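# Balance six wooden pieces on a ball-mounted round board

## Task

Move the three wooden pieces lying on the table onto the round balancing board, which already carries three pieces. It counts as done only when all six pieces rest entirely on the board surface (none stacked on another piece) and entirely outside the painted circle, no hand is holding or supporting the board while any piece is on it, and the board stays balanced on its ball alone with the ball sitting on the pedestal. Board, ball and pedestal are loose and can shift.

## Robot and tools

Robots: three identical i2rt Big YAM arms named arm1, arm2 and arm3. Each has six joints, a five-finger right hand and a camera on the wrist. Two fixed room cameras are cam_high and cam_low. All images are 672x504 pixels.

Frame: a single scene frame in metres, origin on the floor, +z up. Feet (base_link), each facing along its own +x: arm1 at (0.519, 0.101, 0.790), arm2 at (-0.240, 0.544, 0.791), arm3 at (-0.144, -0.470, 0.819). Table tops under the arms are at z=0.720. Reach is about 1.07 m from the joint1 axis.

Hand point: sits 0.045 m ahead of the palm and moves with it. Its +z runs along straight fingers, +y points out of the palm, +x runs across the palm away from the thumb. Straight fingers extend 0.06 to 0.07 m past the point and lie 0.06 m behind it along -y. A bracket on the little-finger side of the wrist can strike objects. A thumb turned in front of the palm plus curled fingers can hold items about 0.035 to 0.065 m thick.

Tool move: arguments are arm1, arm2, arm3 (one object per robot) and cameras. An arm left out receives no new command and may keep pushing toward its old targets. Inside an arm's object:
- joints: a dictionary of absolute targets by name. joint1_rad to joint6_rad are in radians with ranges: joint1 -2.879..2.879 (positive turns counter-clockwise seen from above), joint2 0..3.141 (shoulder), joint3 0..3.019 (elbow), joint4 -1.692..1.57 (positive tips fingers up), joint5 -1.57..1.57 (positive swings hand to the arm's right), joint6 -2.094..2.094 (hand roll, positive clockwise from behind). Hand keys hand_little, hand_ring, hand_middle, hand_index, hand_thumb_bend use -1 (curled) to +1 (straight); hand_thumb_turn uses +1 for beside the palm and -1 for opposite the fingers. hand_force_limit (-1..1) is a setting mapping linearly to about 0..10 N at the fingertip (0..15 N for both thumb motors). hand_speed (-0.96..1) is a setting; use -0.94 or lower for a gentle grip. At the start these are 0 and -0.8.
- target: one list of seven numbers [x, y, z, qw, qx, qy, qz], an absolute hand pose in the scene frame (metres, unit quaternion). The hand travels in a straight line from its current hand_target toward it. When target is given, joints may only contain the hand_ keys.
- speed: top speed of that path, 0.002 to 0.5 m/s (default 0.25); rotation is capped at twice that value in rad/s. Only allowed together with target.
- min_time_s: 0.1 to 8 s, a minimum duration for this arm's joint motions.
All motions in one call start together; hand paths all finish together, paced by the slowest. Paths last 0.5 to 10 s and ignore obstacles and other arms. Expect the hand to land a centimetre or more off its target. cameras lists names from arm1_cam_wrist, arm2_cam_wrist, arm3_cam_wrist, cam_high, cam_low, or "all"; [] gives none. A call with no arm action returns full state and images.

Tool wait: seconds from 0 to 10, plus optional cameras; commands nothing new.
Tool zoom_image: camera name and region [x0, y0, x1, y1] in pixels of that camera's latest image (origin top-left, at most 504 by 504). Only cameras in the newest images can be zoomed.
Tool show_instructions: no arguments; shows the reference pages.
Tool finished_scene: argument scene, the current scene's number (printed at the end of each move result). It cannot be undone; the goal must hold without the robots.

Reading results: the move line names each arm sent a motion with done or its worst status. joint_status and hand_status words: done; off_target (stopped short, may still push); time_out (joints keep nearby targets and push on; send the reported position to relieve); not_followed or pose unreachable (a self/arm-collision check withheld the command, and the arm may keep trying); limit_stop_at_motor_heat. on_its_own lists uncommanded actions, with held at giving a target, not a reading. Arms under as last shown were not commanded. hand_stopped_by gives six words for little, ring, middle, index, thumb_bend, thumb_turn: moving, target, force, stalled or fault. The *_load_n values are fingertip forces in N, positive when pushed open; a lost grip shows as load dropping near 0. Joint velocities are rad/s in joint order; torques are in N m and include gravity. Hand motors only start when their target changes by 0.002 or more; to grip harder raise hand_force_limit and send a more-closed target.

Camera calibrations (intrinsics, distortion, world-to-camera transforms) are supplied and are accurate to roughly a centimetre near image centres.

Avoid: robots pressing or hitting each other, including one hand closing on another's fingers; pushing objects off the work area or letting them fall; dropping or releasing moving pieces; knocking the board, ball or pedestal over; holding or bracing the board while pieces rest on it; strong pushes, since arms do not stop on contact; overloading fingers; long stretched or blocked poses that overheat motors (MOTOR HOT warns; at 100 °C the arm drops for 30 to 60 s). If a move or wait is refused, later calls in the same reply are skipped. Loose items may be nudged occasionally by outside disturbances.

Each tool is called after "Request:" by a JSON object that holds its "fn" and its "kwargs".

Reference images:

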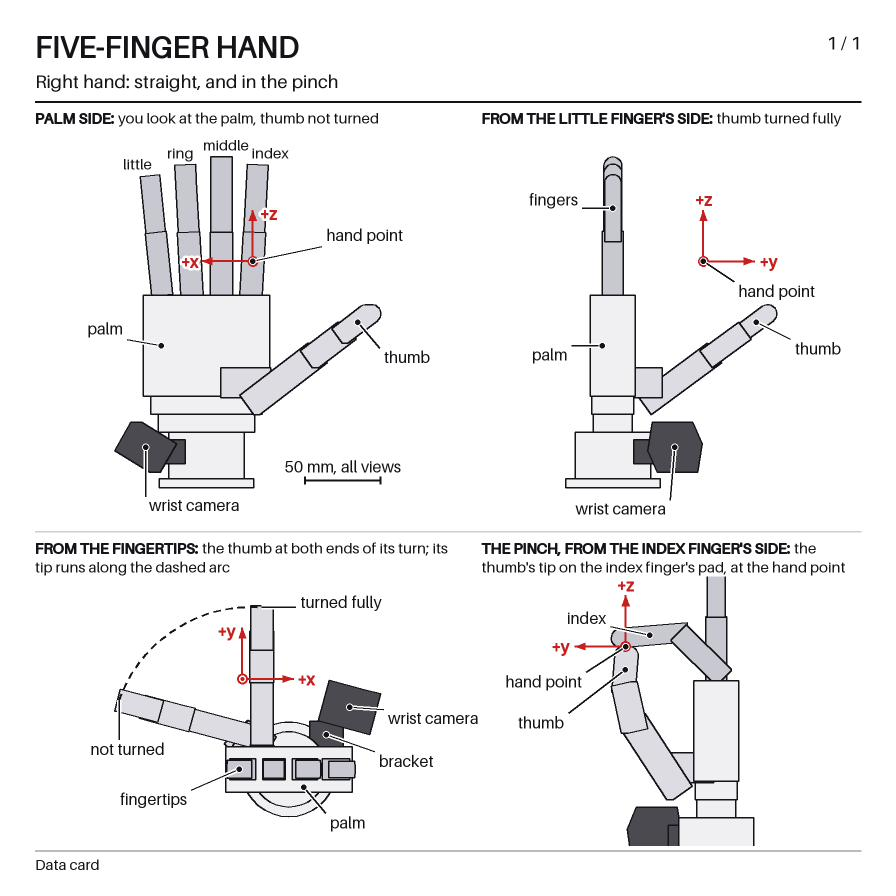

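## Session

Request:
{"fn": "move", "kwargs": {}}

Scene clock: 0.00 s.
Joint torques (N m): no reading
Motor temperatures (°C): arm1=[29 24 30 28 25 25] | arm2=[29 24 27 22 23 23] | arm3=[26 32 25 26 24 27]
Heat: arm1: hottest joint3_rad 30 °C; arm2: hottest joint1_rad 29 °C; arm3: hottest joint2_rad 32 °C.
Joint velocities: within noise
arm1.joint_positions: joint1_rad=+0.791 joint2_rad=+0.637 joint3_rad=+1.404 joint4_rad=-1.379 joint5_rad=-0.172 joint6_rad=-1.107 hand_little=+1.000 hand_ring=+1.000 hand_middle=+1.000 hand_index=+1.000 hand_thumb_turn=+1.000 hand_thumb_bend=+1.000 hand_force_limit=+0.000 hand_speed=-0.800
arm1.joint_status: not commanded
arm1.hand_stopped_by: target,target,target,target,target,target
arm1.little_load_n: 0.0
arm1.ring_load_n: 0.0
arm1.middle_load_n: 0.0
arm1.index_load_n: 0.0
arm1.thumb_bend_load_n: 0.0
arm1.thumb_turn_load_n: 0.0
arm1.hand: x=+0.3666 y=-0.0653 z=+1.2643 quat_wxyz=(+0.305, +0.222, -0.856, +0.353) (m; scene frame)
arm1.hand_target: x=+0.3666 y=-0.0650 z=+1.2765 quat_wxyz=(+0.316, +0.222, -0.849, +0.361) (m; scene frame)
arm1.hand_status: not commanded
arm2.joint_positions: joint1_rad=+0.833 joint2_rad=+0.624 joint3_rad=+1.397 joint4_rad=-1.255 joint5_rad=-0.242 joint6_rad=-1.532 hand_little=+1.000 hand_ring=+1.000 hand_middle=+1.000 hand_index=+1.000 hand_thumb_turn=+1.000 hand_thumb_bend=+1.000 hand_force_limit=+0.000 hand_speed=-0.800
arm2.joint_status: not commanded
arm2.hand_stopped_by: target,target,target,target,target,target
arm2.little_load_n: 0.0
arm2.ring_load_n: 0.0
arm2.middle_load_n: 0.0
arm2.index_load_n: 0.0
arm2.thumb_bend_load_n: 0.0
arm2.thumb_turn_load_n: 0.0
arm2.hand: x=-0.0429 y=+0.3761 z=+1.3069 quat_wxyz=(+0.067, +0.818, -0.239, +0.518) (m; scene frame)
arm2.hand_target: x=-0.0438 y=+0.3770 z=+1.3195 quat_wxyz=(+0.072, +0.812, -0.235, +0.529) (m; scene frame)
arm2.hand_status: not commanded
arm3.joint_positions: joint1_rad=+0.281 joint2_rad=+0.638 joint3_rad=+1.428 joint4_rad=-1.593 joint5_rad=-0.276 joint6_rad=-0.971 hand_little=+1.000 hand_ring=+1.000 hand_middle=+1.000 hand_index=+1.000 hand_thumb_turn=+1.000 hand_thumb_bend=+1.000 hand_force_limit=+0.000 hand_speed=-0.800
arm3.joint_status: not commanded
arm3.hand_stopped_by: target,target,target,target,target,target
arm3.little_load_n: 0.0
arm3.ring_load_n: 0.0
arm3.middle_load_n: 0.0
arm3.index_load_n: 0.0
arm3.thumb_bend_load_n: 0.0
arm3.thumb_turn_load_n: 0.0
arm3.hand: x=-0.1828 y=-0.2993 z=+1.2646 quat_wxyz=(-0.388, +0.765, +0.512, +0.042) (m; scene frame)
arm3.hand_target: x=-0.1829 y=-0.2985 z=+1.2739 quat_wxyz=(-0.398, +0.760, +0.511, +0.047) (m; scene frame)
arm3.hand_status: not commanded
pictures: arm1_cam_wrist, arm2_cam_wrist, arm3_cam_wrist, cam_high, cam_low

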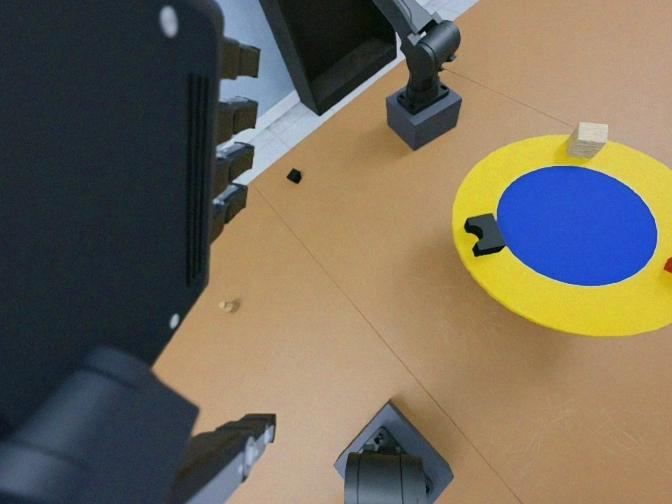

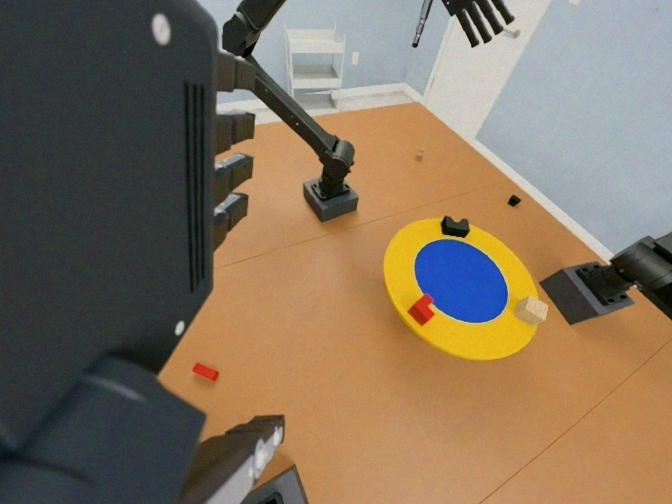

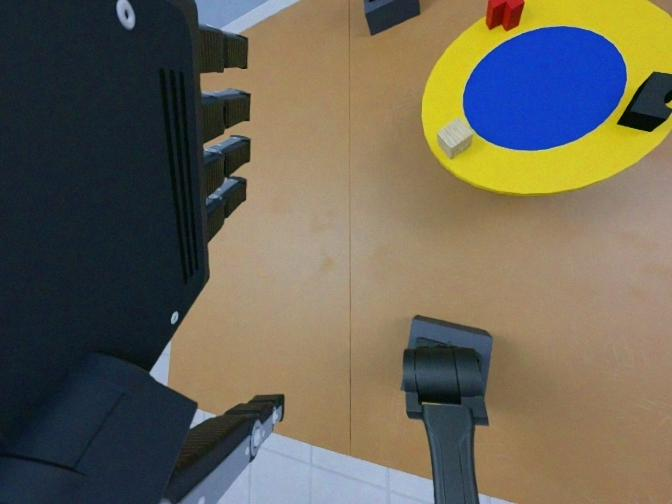

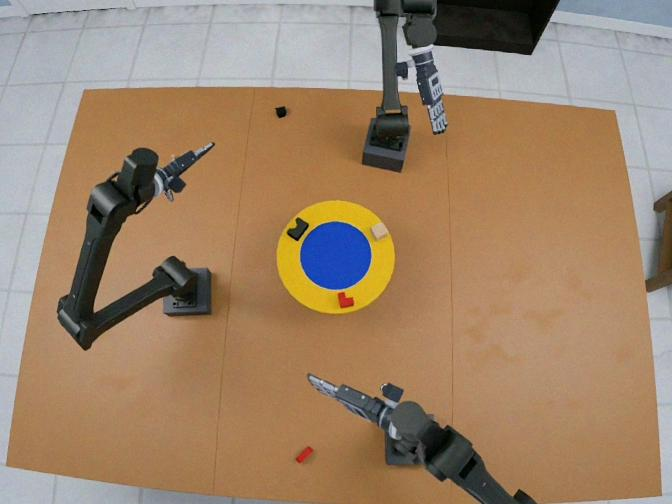

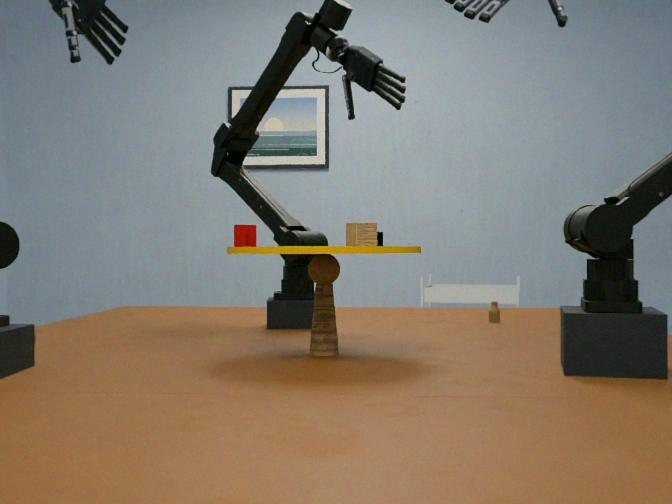

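Request:
{"fn": "zoom_image", "kwargs": {"camera": "cam_high", "region": [250, 180, 420, 330]}}

Request:
{"fn": "zoom_image", "kwargs": {"camera": "cam_high", "region": [250, 80, 350, 150]}}

Request:
{"fn": "zoom_image", "kwargs": {"camera": "cam_high", "region": [270, 420, 350, 490]}}

Request:
{"fn": "zoom_image", "kwargs": {"camera": "arm1_cam_wrist", "region": [200, 140, 340, 340]}}

Request:
{"fn": "zoom_image", "kwargs": {"camera": "cam_low", "region": [200, 200, 520, 370]}}

Scaled by 2.965 from the camera's 672x504 image, which has a finer 960x720 frame.

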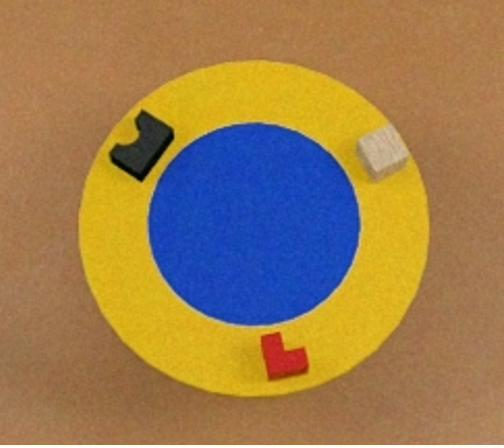

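Scaled by 5.040 from the camera's 672x504 image, which has a finer 960x720 frame.

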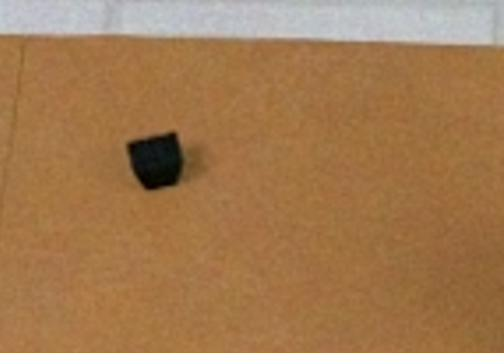

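Scaled by 6.300 from the camera's 672x504 image, which has a finer 960x720 frame.

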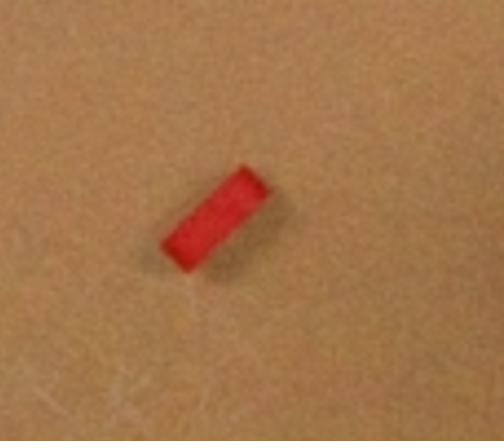

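Scaled by 2.520 from the camera's 672x504 image, which has a finer 960x720 frame.

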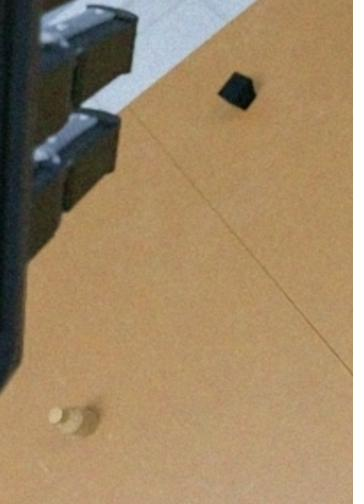

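Scaled by 1.575 from the camera's 672x504 image, which has a finer 960x720 frame.

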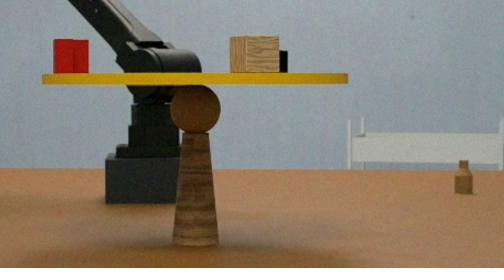

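Request:
{"fn": "move", "kwargs": {"arm1": {"target": [0.62, -0.33, 1.0, 0.0868, -0.1504, 0.8529, -0.4925], "speed": 0.25, "joints": {"hand_thumb_turn": -1}}, "arm2": {"target": [0.02, 0.59, 0.98, 0.3803, -0.6586, 0.5624, -0.3247], "speed": 0.25, "joints": {"hand_thumb_turn": -1}}, "arm3": {"target": [0.16, -0.59, 0.98, 0.2833, -0.4906, 0.7138, -0.4121], "speed": 0.25, "joints": {"hand_thumb_turn": -1}}, "cameras": ["all"]}}

Scene clock: 14.20 s.
Joint torques (N m): arm1=[2.14 -5.42 8.42 2.99 -0.15 0.11] | arm2=[0.85 2.02 8.7 2.25 0.01 -0.01] | arm3=[-1.03 1.85 12.38 1.31 -0.19 -0.06]
Motor temperatures (°C): arm1=[29 24 31 28 25 25] | arm2=[29 24 29 22 23 23] | arm3=[26 32 27 26 24 26]
Heat: arm1: hottest joint3_rad 31 °C; arm2: hottest joint1_rad 29 °C; arm3: hottest joint2_rad 32 °C.
move: arm1 done; arm2 done; arm3 off_target
Joint velocities: within noise
arm1.joint_positions: joint1_rad=+1.550 joint2_rad=+1.018 joint3_rad=+0.773 joint4_rad=-0.322 joint5_rad=-0.212 joint6_rad=-0.156 hand_little=+1.000 hand_ring=+1.000 hand_middle=+1.000 hand_index=+1.000 hand_thumb_turn=-1.000 hand_thumb_bend=+1.000 hand_force_limit=+0.000 hand_speed=-0.800
arm1.joint_status: all done
arm1.hand_stopped_by: target,target,target,target,target,target
arm1.little_load_n: 0.0
arm1.ring_load_n: 0.0
arm1.middle_load_n: 0.0
arm1.index_load_n: 0.0
arm1.thumb_bend_load_n: 0.0
arm1.thumb_turn_load_n: 0.0
arm1.hand: x=+0.6117 y=-0.3270 z=+0.9979 quat_wxyz=(-0.079, +0.150, -0.857, +0.487) (m; scene frame)
arm1.hand_target: x=+0.6199 y=-0.3297 z=+1.0001 quat_wxyz=(-0.087, +0.151, -0.853, +0.492) (m; scene frame)
arm1.hand_status: done (0.009 m and 1.2 deg from the pose sent, 0.452 m and 48.8 deg at the start)
arm2.joint_positions: joint1_rad=+1.445 joint2_rad=+0.336 joint3_rad=+0.489 joint4_rad=-0.707 joint5_rad=-0.193 joint6_rad=-0.115 hand_little=+1.000 hand_ring=+1.000 hand_middle=+1.000 hand_index=+1.000 hand_thumb_turn=-1.000 hand_thumb_bend=+1.000 hand_force_limit=+0.000 hand_speed=-0.800
arm2.joint_status: all done
arm2.hand_stopped_by: target,target,target,target,target,target
arm2.little_load_n: 0.0
arm2.ring_load_n: 0.0
arm2.middle_load_n: 0.0
arm2.index_load_n: 0.0
arm2.thumb_bend_load_n: 0.0
arm2.thumb_turn_load_n: 0.0
arm2.hand: x=+0.0171 y=+0.5878 z=+0.9763 quat_wxyz=(-0.371, +0.663, -0.567, +0.318) (m; scene frame)
arm2.hand_target: x=+0.0199 y=+0.5899 z=+0.9802 quat_wxyz=(-0.380, +0.659, -0.562, +0.325) (m; scene frame)
arm2.hand_status: done (0.005 m and 1.5 deg from the pose sent, 0.396 m and 70.6 deg at the start)
arm3.joint_positions: joint1_rad=-1.920 joint2_rad=+0.603 joint3_rad=+0.418 joint4_rad=-0.387 joint5_rad=-0.152 joint6_rad=-0.080 hand_little=+1.000 hand_ring=+1.000 hand_middle=+1.000 hand_index=+1.000 hand_thumb_turn=-1.000 hand_thumb_bend=+1.000 hand_force_limit=+0.000 hand_speed=-0.800
arm3.joint_status: all done
arm3.hand_stopped_by: target,target,target,target,target,target
arm3.little_load_n: 0.0
arm3.ring_load_n: 0.0
arm3.middle_load_n: 0.0
arm3.index_load_n: 0.0
arm3.thumb_bend_load_n: 0.0
arm3.thumb_turn_load_n: 0.0
arm3.hand: x=+0.1505 y=-0.5804 z=+0.9562 quat_wxyz=(-0.279, +0.495, -0.722, +0.395) (m; scene frame)
arm3.hand_target: x=+0.1592 y=-0.5896 z=+0.9799 quat_wxyz=(-0.283, +0.490, -0.714, +0.412) (m; scene frame)
arm3.hand_status: off_target (0.027 m and 2.3 deg from the pose sent, 0.532 m and 164.2 deg at the start; pose on its path clipped on 116 of 261 steps; a joint's target at an end of its range on 99 of 261 steps)
pictures: arm1_cam_wrist, arm2_cam_wrist, arm3_cam_wrist, cam_high, cam_low
camera_calibration:
arm1_cam_wrist: T_world_to_cam=[[-0.431973, 0.383112, -0.816471, 1.20506], [0.624329, 0.780339, 0.0358416, -0.154198], [0.650855, -0.494264, -0.576273, 0.134888], [0, 0, 0, 1]] pos_world=[0.529029, -0.274674, 1.06715]
arm2_cam_wrist: T_world_to_cam=[[-0.507381, -0.321599, -0.799462, 0.976568], [-0.615579, 0.784488, 0.0751038, -0.517194], [0.603015, 0.530238, -0.596004, 0.375969], [0, 0, 0, 1]] pos_world=[-0.049597, 0.520442, 1.04365]
arm3_cam_wrist: T_world_to_cam=[[-0.580619, -0.0130154, -0.814071, 0.854216], [-0.236124, 0.959592, 0.153068, 0.441246], [0.779184, 0.281096, -0.56023, 0.695418], [0, 0, 0, 1]] pos_world=[0.058304, -0.607776, 1.01745]

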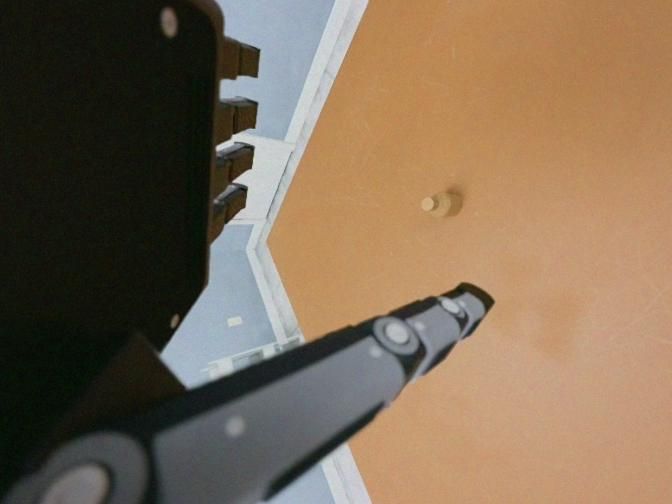

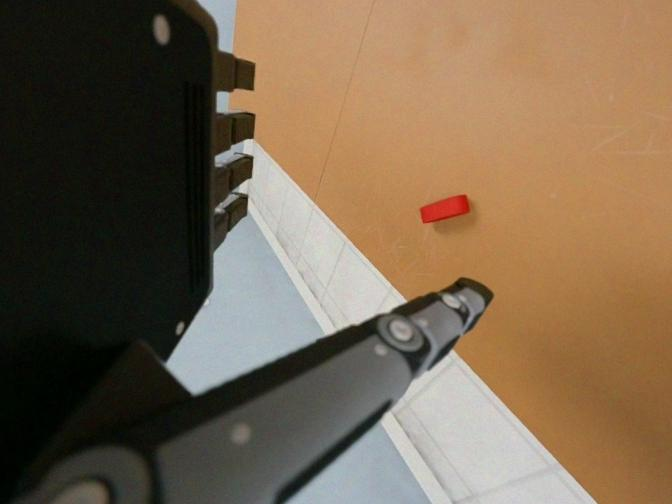

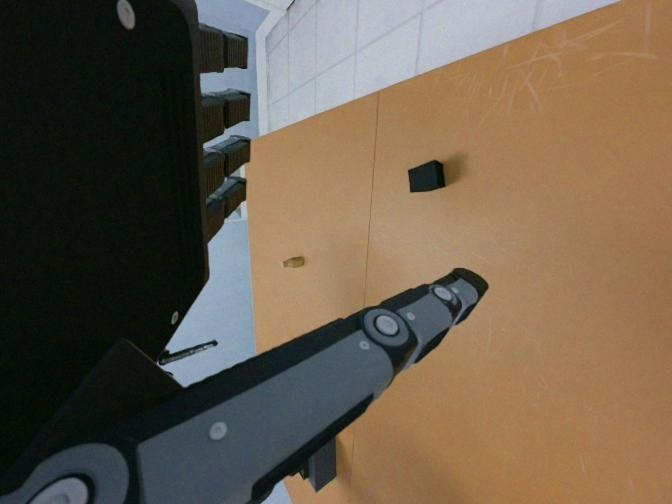

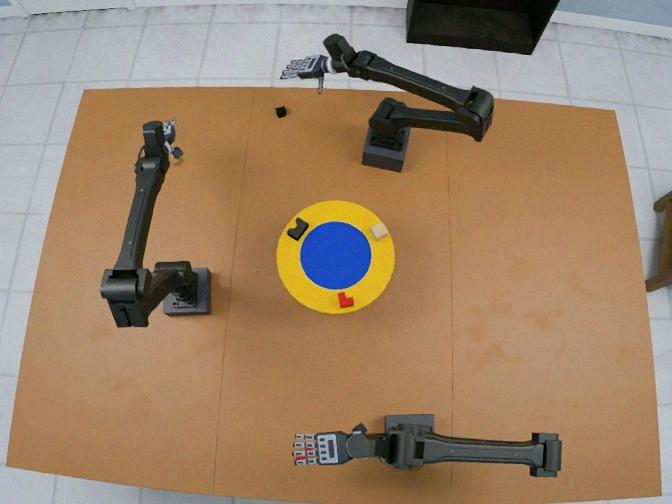

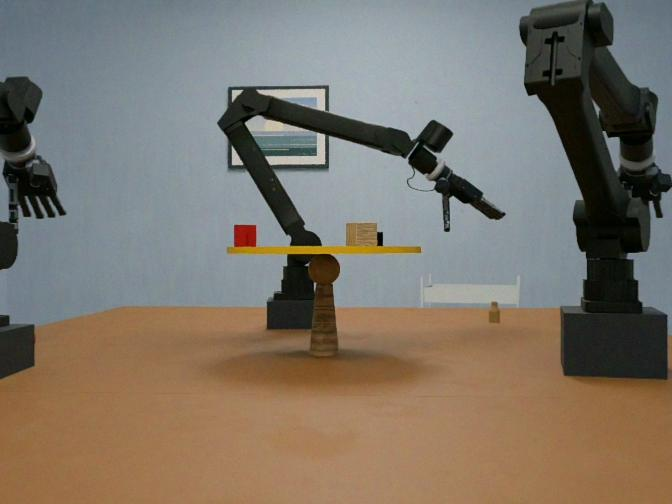

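Request:
{"fn": "zoom_image", "kwargs": {"camera": "arm1_cam_wrist", "region": [380, 150, 520, 270]}}

Request:
{"fn": "zoom_image", "kwargs": {"camera": "arm2_cam_wrist", "region": [380, 150, 520, 270]}}

Request:
{"fn": "zoom_image", "kwargs": {"camera": "arm3_cam_wrist", "region": [360, 110, 500, 230]}}

Scaled by 3.600 from the camera's 672x504 image, which has a finer 960x720 frame.

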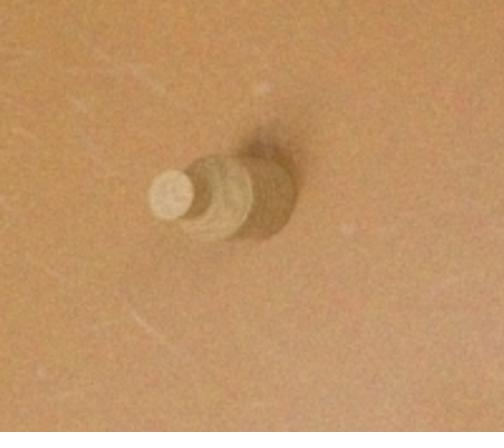

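Scaled by 3.600 from the camera's 672x504 image, which has a finer 960x720 frame.

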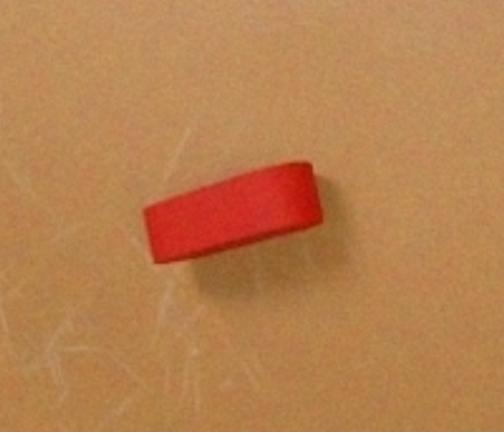

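Scaled by 3.600 from the camera's 672x504 image, which has a finer 960x720 frame.

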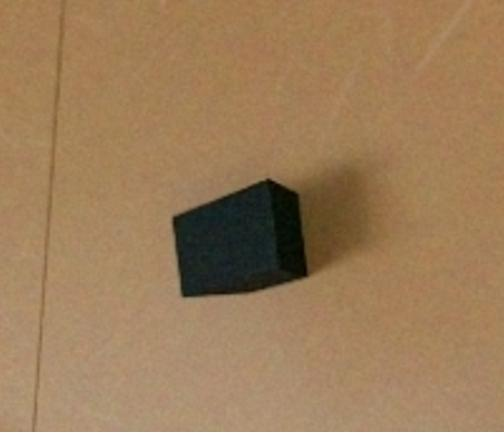

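Request:
{"fn": "move", "kwargs": {"arm1": {"target": [0.667, -0.442, 0.84, 0.0868, -0.1504, 0.8529, -0.4925], "speed": 0.2, "joints": {"hand_index": 0.3, "hand_middle": 0.3, "hand_thumb_bend": 0.7}}, "arm2": {"target": [0.1185, 0.611, 0.82, 0.1913, -0.3314, 0.8001, -0.4620], "speed": 0.2, "joints": {"hand_index": 0.3, "hand_middle": 0.3, "hand_thumb_bend": 0.7}}, "arm3": {"target": [0.254, -0.6035, 0.82, 0.3978, -0.6889, 0.5248, -0.3030], "speed": 0.2, "joints": {"hand_index": 0.3, "hand_middle": 0.3, "hand_thumb_bend": 0.7}}, "cameras": ["all"]}}

Scene clock: 23.10 s.
Joint torques (N m): arm1=[2.08 -11.22 9.61 2.85 0.04 0.12] | arm2=[0.79 -2.73 9.69 0.17 0.91 0] | arm3=[-0.85 -5.25 8.43 1.72 -0.58 -0.05]
Motor temperatures (°C): arm1=[29 25 32 28 25 25] | arm2=[29 24 29 22 23 23] | arm3=[26 32 28 26 24 26]
Heat: arm1: hottest joint3_rad 32 °C; arm2: hottest joint1_rad 29 °C; arm3: hottest joint2_rad 32 °C.
move: arm1 off_target; arm2 off_target; arm3 off_target
Joint velocities: within noise
arm1.joint_positions: joint1_rad=+1.629 joint2_rad=+1.592 joint3_rad=+0.753 joint4_rad=+0.235 joint5_rad=-0.149 joint6_rad=-0.114 hand_little=+1.000 hand_ring=+1.000 hand_middle=+0.300 hand_index=+0.300 hand_thumb_turn=-1.000 hand_thumb_bend=+0.700 hand_force_limit=+0.000 hand_speed=-0.800
arm1.joint_status: all done
arm1.hand_stopped_by: target,target,target,target,target,target
arm1.little_load_n: 0.0
arm1.ring_load_n: 0.0
arm1.middle_load_n: 0.0
arm1.index_load_n: 0.0
arm1.thumb_bend_load_n: 0.0
arm1.thumb_turn_load_n: 0.0
arm1.hand: x=+0.6542 y=-0.4174 z=+0.8190 quat_wxyz=(-0.081, +0.151, -0.868, +0.467) (m; scene frame)
arm1.hand_target: x=+0.6667 y=-0.4400 z=+0.8409 quat_wxyz=(-0.087, +0.151, -0.853, +0.492) (m; scene frame)
arm1.hand_status: off_target (0.035 m and 3.5 deg from the pose sent, 0.203 m and 1.2 deg at the start)
arm2.joint_positions: joint1_rad=+2.046 joint2_rad=+1.245 joint3_rad=+0.454 joint4_rad=-0.393 joint5_rad=+0.994 joint6_rad=+1.096 hand_little=+1.000 hand_ring=+1.000 hand_middle=+0.300 hand_index=+0.300 hand_thumb_turn=-1.000 hand_thumb_bend=+0.700 hand_force_limit=+0.000 hand_speed=-0.800
arm2.joint_status: all done
arm2.hand_stopped_by: target,target,target,target,target,target
arm2.little_load_n: 0.0
arm2.ring_load_n: 0.0
arm2.middle_load_n: 0.0
arm2.index_load_n: 0.0
arm2.thumb_bend_load_n: 0.0
arm2.thumb_turn_load_n: 0.0
arm2.hand: x=+0.1024 y=+0.5992 z=+0.8088 quat_wxyz=(-0.179, +0.338, -0.799, +0.463) (m; scene frame)
arm2.hand_target: x=+0.1178 y=+0.6109 z=+0.8204 quat_wxyz=(-0.192, +0.332, -0.800, +0.462) (m; scene frame)
arm2.hand_status: off_target (0.023 m and 1.6 deg from the pose sent, 0.188 m and 54.0 deg at the start)
arm3.joint_positions: joint1_rad=-2.009 joint2_rad=+1.492 joint3_rad=+0.508 joint4_rad=+0.184 joint5_rad=-0.744 joint6_rad=-0.554 hand_little=+1.000 hand_ring=+1.000 hand_middle=+0.300 hand_index=+0.300 hand_thumb_turn=-1.000 hand_thumb_bend=+0.700 hand_force_limit=+0.000 hand_speed=-0.800
arm3.joint_status: all done
arm3.hand_stopped_by: target,target,target,target,target,target
arm3.little_load_n: 0.0
arm3.ring_load_n: 0.0
arm3.middle_load_n: 0.0
arm3.index_load_n: 0.0
arm3.thumb_bend_load_n: 0.0
arm3.thumb_turn_load_n: 0.0
arm3.hand: x=+0.2358 y=-0.5867 z=+0.8101 quat_wxyz=(-0.398, +0.689, -0.537, +0.280) (m; scene frame)
arm3.hand_target: x=+0.2530 y=-0.6032 z=+0.8208 quat_wxyz=(-0.398, +0.689, -0.525, +0.303) (m; scene frame)
arm3.hand_status: off_target (0.027 m and 3.0 deg from the pose sent, 0.173 m and 36.3 deg at the start)
pictures: arm1_cam_wrist, arm2_cam_wrist, arm3_cam_wrist, cam_high, cam_low
camera_calibration:
arm1_cam_wrist: T_world_to_cam=[[-0.438158, 0.417261, -0.796185, 1.1137], [0.621409, 0.780606, 0.0671219, -0.12739], [0.649514, -0.465347, -0.601318, -0.00709089], [0, 0, 0, 1]] pos_world=[0.571745, -0.368564, 0.891002]
arm2_cam_wrist: T_world_to_cam=[[-0.562685, 0.195306, -0.803269, 0.588638], [0.272648, 0.961165, 0.0427085, -0.631812], [0.780416, -0.194979, -0.594083, 0.63345], [0, 0, 0, 1]] pos_world=[0.00912587, 0.615821, 0.87614]
arm3_cam_wrist: T_world_to_cam=[[-0.462789, -0.329017, -0.823149, 0.578854], [-0.757645, 0.62888, 0.174595, 0.40133], [0.460217, 0.704456, -0.540317, 0.85629], [0, 0, 0, 1]] pos_world=[0.177874, -0.665154, 0.869081]

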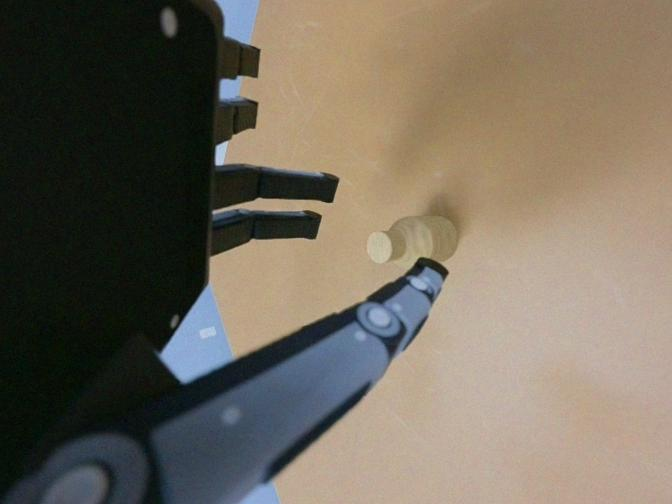

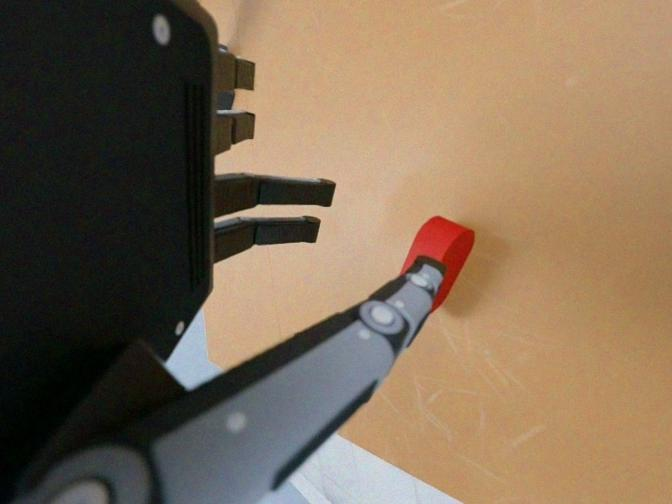

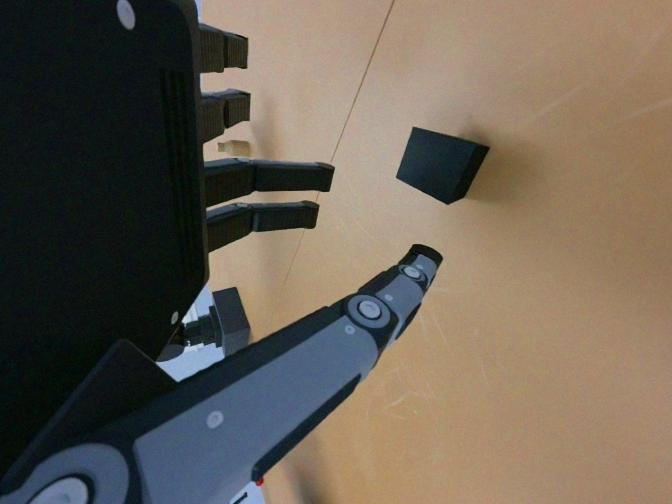

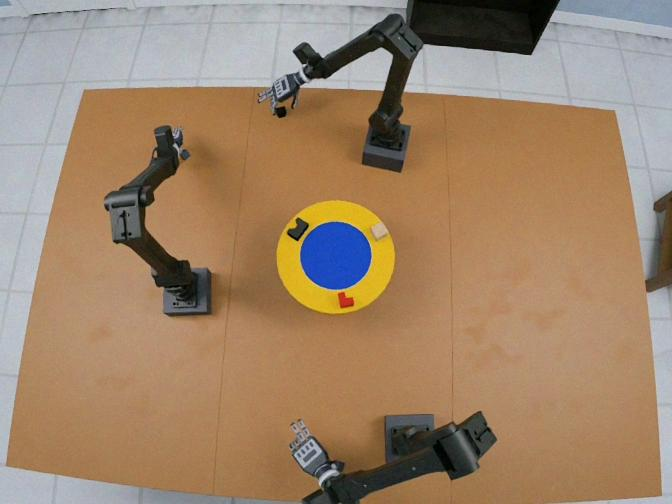

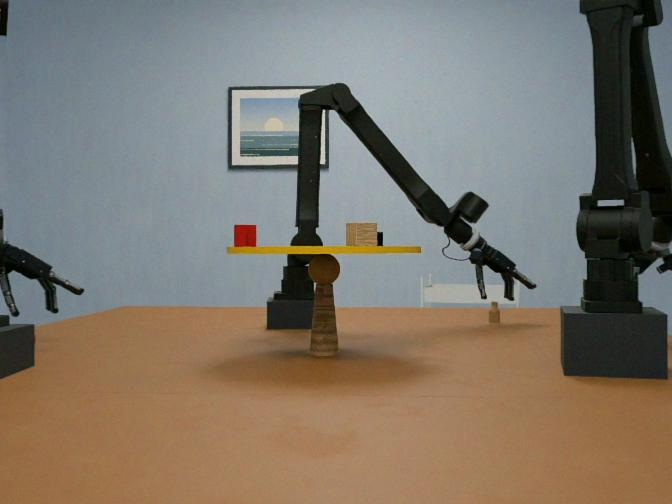

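Request:
{"fn": "zoom_image", "kwargs": {"camera": "arm1_cam_wrist", "region": [330, 180, 490, 300]}}

Request:
{"fn": "zoom_image", "kwargs": {"camera": "arm2_cam_wrist", "region": [360, 190, 520, 330]}}

Request:
{"fn": "zoom_image", "kwargs": {"camera": "arm3_cam_wrist", "region": [360, 110, 520, 230]}}

Scaled by 3.150 from the camera's 672x504 image, which has a finer 960x720 frame.

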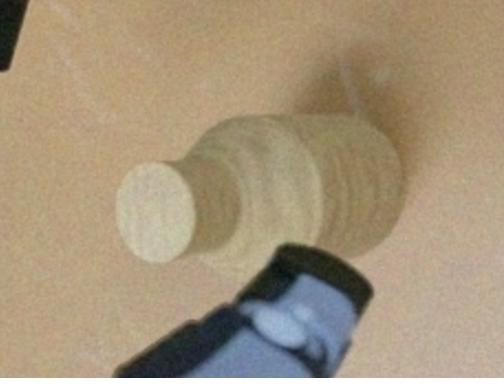

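Scaled by 3.150 from the camera's 672x504 image, which has a finer 960x720 frame.

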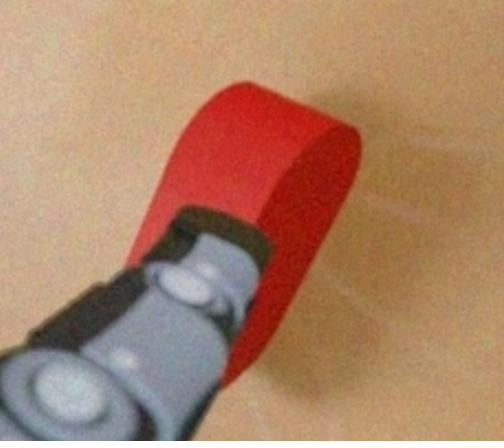

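Scaled by 3.150 from the camera's 672x504 image, which has a finer 960x720 frame.

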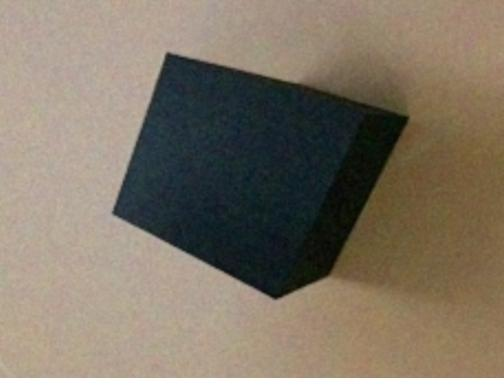

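Request:
{"fn": "move", "kwargs": {"arm1": {"target": [0.6785, -0.4516, 0.822, 0.0868, -0.1504, 0.8529, -0.4925], "speed": 0.15}, "arm2": {"target": [0.1278, 0.6241, 0.7852, 0.1767, -0.3394, 0.8195, -0.4266], "speed": 0.15}, "arm3": {"target": [0.2737, -0.6209, 0.787, 0.3673, -0.7056, 0.5375, -0.2798], "speed": 0.15, "joints": {"hand_index": 0.4, "hand_middle": 0.4, "hand_thumb_bend": 0.9}}, "cameras": ["arm1_cam_wrist", "arm2_cam_wrist", "arm3_cam_wrist"]}}

Scene clock: 28.13 s.
Joint torques (N m): arm1=[2.14 -12.04 9.33 2.89 0.05 0.11] | arm2=[-0.44 -3.78 8.8 1.06 0.67 -0.01] | arm3=[0.67 -6.89 8.03 0.62 -0.23 -0.07]
Motor temperatures (°C): arm1=[29 25 32 28 25 25] | arm2=[29 24 30 22 23 23] | arm3=[26 32 28 26 24 26]
Heat: arm1: hottest joint3_rad 32 °C; arm2: hottest joint3_rad 30 °C; arm3: hottest joint2_rad 32 °C.
move: arm1 off_target; arm2 off_target; arm3 off_target
Joint velocities: within noise
arm1.joint_positions: joint1_rad=+1.651 joint2_rad=+1.657 joint3_rad=+0.772 joint4_rad=+0.284 joint5_rad=-0.130 joint6_rad=-0.103 hand_little=+1.000 hand_ring=+1.000 hand_middle=+0.300 hand_index=+0.300 hand_thumb_turn=-1.000 hand_thumb_bend=+0.700 hand_force_limit=+0.000 hand_speed=-0.800
arm1.joint_status: not commanded
arm1.hand_stopped_by: target,target,target,target,target,target
arm1.little_load_n: 0.0
arm1.ring_load_n: 0.0
arm1.middle_load_n: 0.0
arm1.index_load_n: 0.0
arm1.thumb_bend_load_n: 0.0
arm1.thumb_turn_load_n: 0.0
arm1.hand: x=+0.6653 y=-0.4273 z=+0.8024 quat_wxyz=(-0.081, +0.152, -0.867, +0.467) (m; scene frame)
arm1.hand_target: x=+0.6781 y=-0.4498 z=+0.8230 quat_wxyz=(-0.087, +0.150, -0.853, +0.492) (m; scene frame)
arm1.hand_status: off_target (0.034 m and 3.4 deg from the pose sent, 0.042 m and 3.4 deg at the start)
arm2.joint_positions: joint1_rad=+2.040 joint2_rad=+1.366 joint3_rad=+0.485 joint4_rad=-0.364 joint5_rad=+0.912 joint6_rad=+1.117 hand_little=+1.000 hand_ring=+1.000 hand_middle=+0.300 hand_index=+0.300 hand_thumb_turn=-1.000 hand_thumb_bend=+0.700 hand_force_limit=+0.000 hand_speed=-0.800
arm2.joint_status: not commanded
arm2.hand_stopped_by: target,target,target,target,target,target
arm2.little_load_n: 0.0
arm2.ring_load_n: 0.0
arm2.middle_load_n: 0.0
arm2.index_load_n: 0.0
arm2.thumb_bend_load_n: 0.0
arm2.thumb_turn_load_n: 0.0
arm2.hand: x=+0.1058 y=+0.6148 z=+0.7760 quat_wxyz=(-0.158, +0.356, -0.815, +0.430) (m; scene frame)
arm2.hand_target: x=+0.1267 y=+0.6239 z=+0.7862 quat_wxyz=(-0.177, +0.339, -0.819, +0.427) (m; scene frame)
arm2.hand_status: off_target (0.026 m and 3.0 deg from the pose sent, 0.043 m and 4.8 deg at the start)
arm3.joint_positions: joint1_rad=-2.007 joint2_rad=+1.629 joint3_rad=+0.607 joint4_rad=+0.172 joint5_rad=-0.687 joint6_rad=-0.595 hand_little=+1.000 hand_ring=+1.000 hand_middle=+0.400 hand_index=+0.400 hand_thumb_turn=-1.000 hand_thumb_bend=+0.900 hand_force_limit=+0.000 hand_speed=-0.800
arm3.joint_status: all done
arm3.hand_stopped_by: target,target,target,target,target,target
arm3.little_load_n: 0.0
arm3.ring_load_n: -0.5
arm3.middle_load_n: 0.0
arm3.index_load_n: 0.0
arm3.thumb_bend_load_n: 0.0
arm3.thumb_turn_load_n: 0.0
arm3.hand: x=+0.2585 y=-0.6150 z=+0.7820 quat_wxyz=(-0.368, +0.700, -0.548, +0.273) (m; scene frame)
arm3.hand_target: x=+0.2733 y=-0.6206 z=+0.7874 quat_wxyz=(-0.367, +0.705, -0.538, +0.280) (m; scene frame)
arm3.hand_status: off_target (0.017 m and 1.5 deg from the pose sent, 0.056 m and 4.0 deg at the start)
pictures: arm1_cam_wrist, arm2_cam_wrist, arm3_cam_wrist
camera_calibration:
arm1_cam_wrist: T_world_to_cam=[[-0.43945, 0.415621, -0.796331, 1.10979], [0.621125, 0.781023, 0.0648679, -0.123217], [0.648913, -0.466115, -0.601373, -0.028844], [0, 0, 0, 1]] pos_world=[0.582948, -0.378463, 0.874409]
arm2_cam_wrist: T_world_to_cam=[[-0.626378, 0.225252, -0.746265, 0.505122], [0.266335, 0.961571, 0.0666918, -0.664523], [0.732609, -0.156982, -0.662299, 0.648923], [0, 0, 0, 1]] pos_world=[0.0179756, 0.627075, 0.851055]
arm3_cam_wrist: T_world_to_cam=[[-0.512196, -0.351849, -0.783491, 0.524737], [-0.738684, 0.645874, 0.192857, 0.432495], [0.43818, 0.677532, -0.590719, 0.879172], [0, 0, 0, 1]] pos_world=[0.20301, -0.690376, 0.847061]

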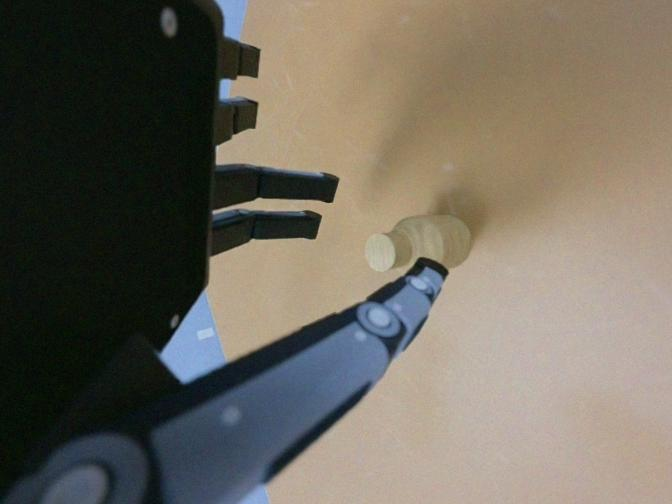

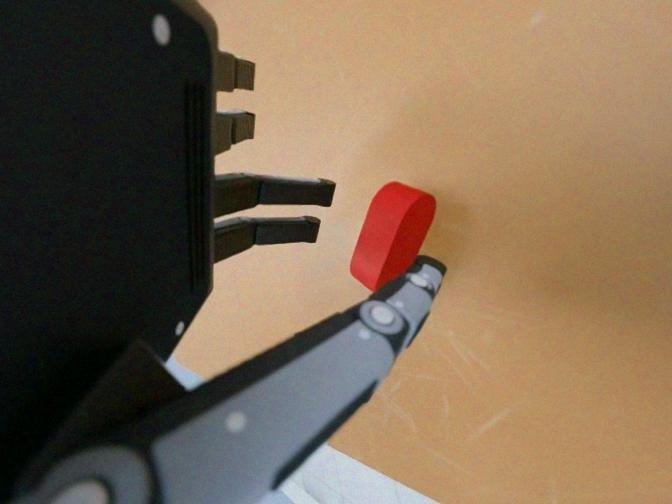

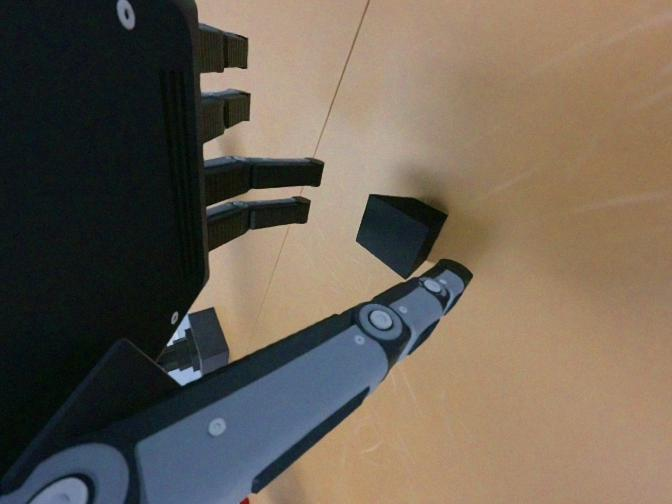

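Request:
{"fn": "zoom_image", "kwargs": {"camera": "arm2_cam_wrist", "region": [320, 160, 480, 300]}}

Request:
{"fn": "zoom_image", "kwargs": {"camera": "arm3_cam_wrist", "region": [330, 170, 490, 310]}}

Scaled by 3.150 from the camera's 672x504 image, which has a finer 960x720 frame.

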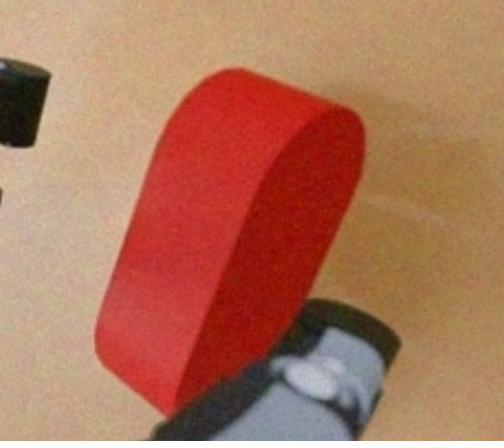

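Scaled by 3.150 from the camera's 672x504 image, which has a finer 960x720 frame.

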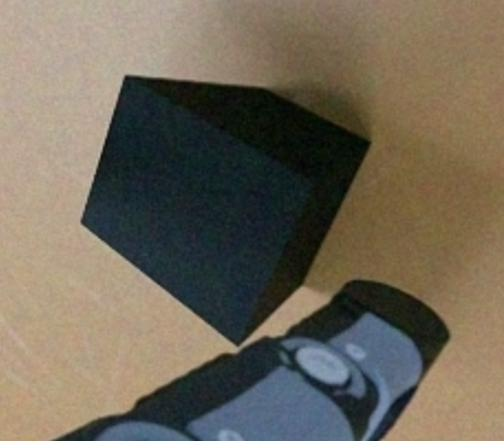

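Request:
{"fn": "move", "kwargs": {"arm1": {"target": [0.6793, -0.4515, 0.776, 0.0868, -0.1504, 0.8529, -0.4925], "speed": 0.1}, "arm2": {"target": [0.135, 0.6175, 0.760, 0.1674, -0.3215, 0.8267, -0.4303], "speed": 0.1}, "arm3": {"target": [0.275, -0.625, 0.792, 0.0619, -0.1189, 0.8790, -0.4576], "speed": 0.15, "joints": {"hand_index": 0.3, "hand_middle": 0.3, "hand_thumb_bend": 0.7}}, "cameras": ["arm1_cam_wrist", "arm2_cam_wrist", "arm3_cam_wrist"]}}

Scene clock: 36.93 s.
Joint torques (N m): arm1=[2.14 -12.63 6.95 2.92 0.06 0.11] | arm2=[-0.26 -4.48 8.1 1.05 0.88 -0.01] | arm3=[0.73 -6.18 8.05 0.32 0.84 0.11]
Motor temperatures (°C): arm1=[29 25 33 28 25 25] | arm2=[29 24 30 22 23 23] | arm3=[25 32 28 26 24 26]
Heat: arm1: hottest joint3_rad 33 °C; arm2: hottest joint3_rad 30 °C; arm3: hottest joint2_rad 32 °C.
move: arm1 off_target; arm2 off_target; arm3 off_target
Joint velocities: within noise
arm1.joint_positions: joint1_rad=+1.651 joint2_rad=+1.772 joint3_rad=+0.772 joint4_rad=+0.421 joint5_rad=-0.129 joint6_rad=-0.101 hand_little=+1.000 hand_ring=+1.000 hand_middle=+0.300 hand_index=+0.300 hand_thumb_turn=-1.000 hand_thumb_bend=+0.700 hand_force_limit=+0.000 hand_speed=-0.800
arm1.joint_status: not commanded
arm1.hand_stopped_by: target,target,target,target,target,target
arm1.little_load_n: 0.0
arm1.ring_load_n: 0.0
arm1.middle_load_n: 0.0
arm1.index_load_n: 0.0
arm1.thumb_bend_load_n: 0.0
arm1.thumb_turn_load_n: 0.0
arm1.hand: x=+0.6677 y=-0.4385 z=+0.7671 quat_wxyz=(-0.081, +0.151, -0.862, +0.477) (m; scene frame)
arm1.hand_target: x=+0.6792 y=-0.4508 z=+0.7764 quat_wxyz=(-0.087, +0.150, -0.853, +0.492) (m; scene frame)
arm1.hand_status: off_target (0.020 m and 2.1 deg from the pose sent, 0.038 m and 3.4 deg at the start)
arm2.joint_positions: joint1_rad=+2.018 joint2_rad=+1.468 joint3_rad=+0.491 joint4_rad=-0.292 joint5_rad=+0.915 joint6_rad=+1.149 hand_little=+1.000 hand_ring=+1.000 hand_middle=+0.300 hand_index=+0.300 hand_thumb_turn=-1.000 hand_thumb_bend=+0.700 hand_force_limit=+0.000 hand_speed=-0.800
arm2.joint_status: not commanded
arm2.hand_stopped_by: target,target,target,target,target,target
arm2.little_load_n: 0.0
arm2.ring_load_n: 0.0
arm2.middle_load_n: 0.0
arm2.index_load_n: 0.0
arm2.thumb_bend_load_n: 0.0
arm2.thumb_turn_load_n: 0.0
arm2.hand: x=+0.1126 y=+0.6095 z=+0.7520 quat_wxyz=(-0.149, +0.339, -0.823, +0.431) (m; scene frame)
arm2.hand_target: x=+0.1340 y=+0.6173 z=+0.7610 quat_wxyz=(-0.167, +0.322, -0.827, +0.430) (m; scene frame)
arm2.hand_status: off_target (0.025 m and 3.0 deg from the pose sent, 0.033 m and 4.4 deg at the start)
arm3.joint_positions: joint1_rad=-1.518 joint2_rad=+1.582 joint3_rad=+0.615 joint4_rad=-0.127 joint5_rad=+0.852 joint6_rad=+0.944 hand_little=+1.000 hand_ring=+1.000 hand_middle=+0.300 hand_index=+0.300 hand_thumb_turn=-1.000 hand_thumb_bend=+0.700 hand_force_limit=+0.000 hand_speed=-0.800
arm3.joint_status: all done
arm3.hand_stopped_by: target,target,target,target,target,target
arm3.little_load_n: 0.0
arm3.ring_load_n: 0.0
arm3.middle_load_n: 0.0
arm3.index_load_n: 0.0
arm3.thumb_bend_load_n: 0.0
arm3.thumb_turn_load_n: 0.0
arm3.hand: x=+0.2565 y=-0.6268 z=+0.7854 quat_wxyz=(-0.052, +0.122, -0.881, +0.455) (m; scene frame)
arm3.hand_target: x=+0.2745 y=-0.6247 z=+0.7924 quat_wxyz=(-0.062, +0.119, -0.879, +0.458) (m; scene frame)
arm3.hand_status: off_target (0.020 m and 1.3 deg from the pose sent, 0.022 m and 89.2 deg at the start)
pictures: arm1_cam_wrist, arm2_cam_wrist, arm3_cam_wrist
camera_calibration:
arm1_cam_wrist: T_world_to_cam=[[-0.434793, 0.398598, -0.807511, 1.08539], [0.622171, 0.781242, 0.0506314, -0.103345], [0.651044, -0.480396, -0.587675, -0.0749868], [0, 0, 0, 1]] pos_world=[0.585037, -0.387919, 0.837628]
arm2_cam_wrist: T_world_to_cam=[[-0.61704, 0.253767, -0.744891, 0.473253], [0.306484, 0.949333, 0.0695353, -0.658754], [0.724795, -0.185391, -0.663552, 0.646413], [0, 0, 0, 1]] pos_world=[0.0253972, 0.62512, 0.827258]
arm3_cam_wrist: T_world_to_cam=[[-0.387548, 0.501408, -0.773561, 1.01715], [0.645093, 0.746955, 0.160976, 0.171455], [0.65853, -0.436633, -0.612936, 0.152676], [0, 0, 0, 1]] pos_world=[0.183049, -0.571413, 0.852807]

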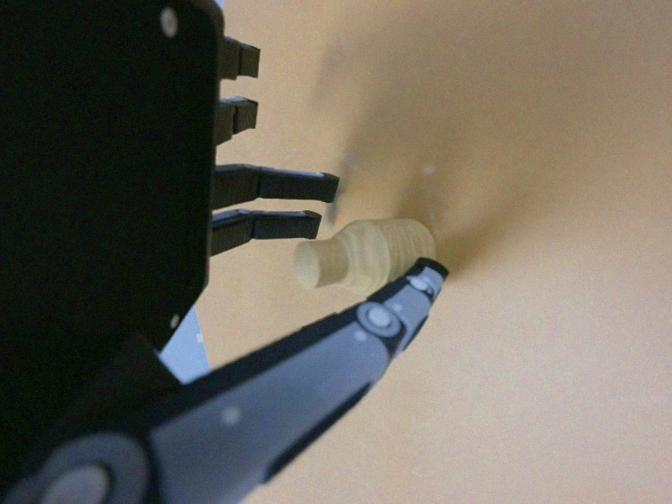

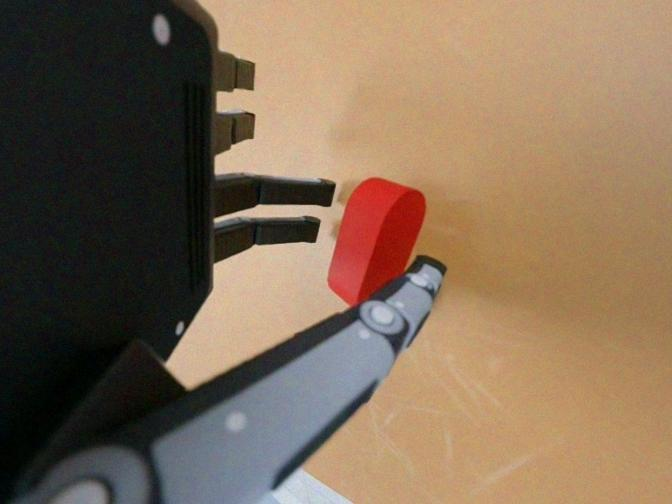

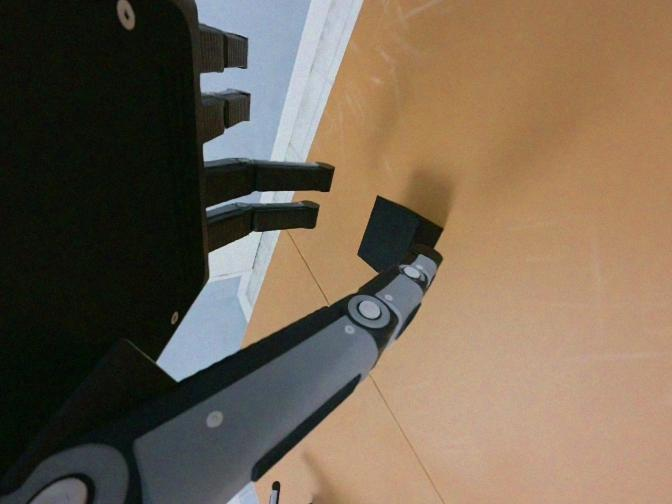

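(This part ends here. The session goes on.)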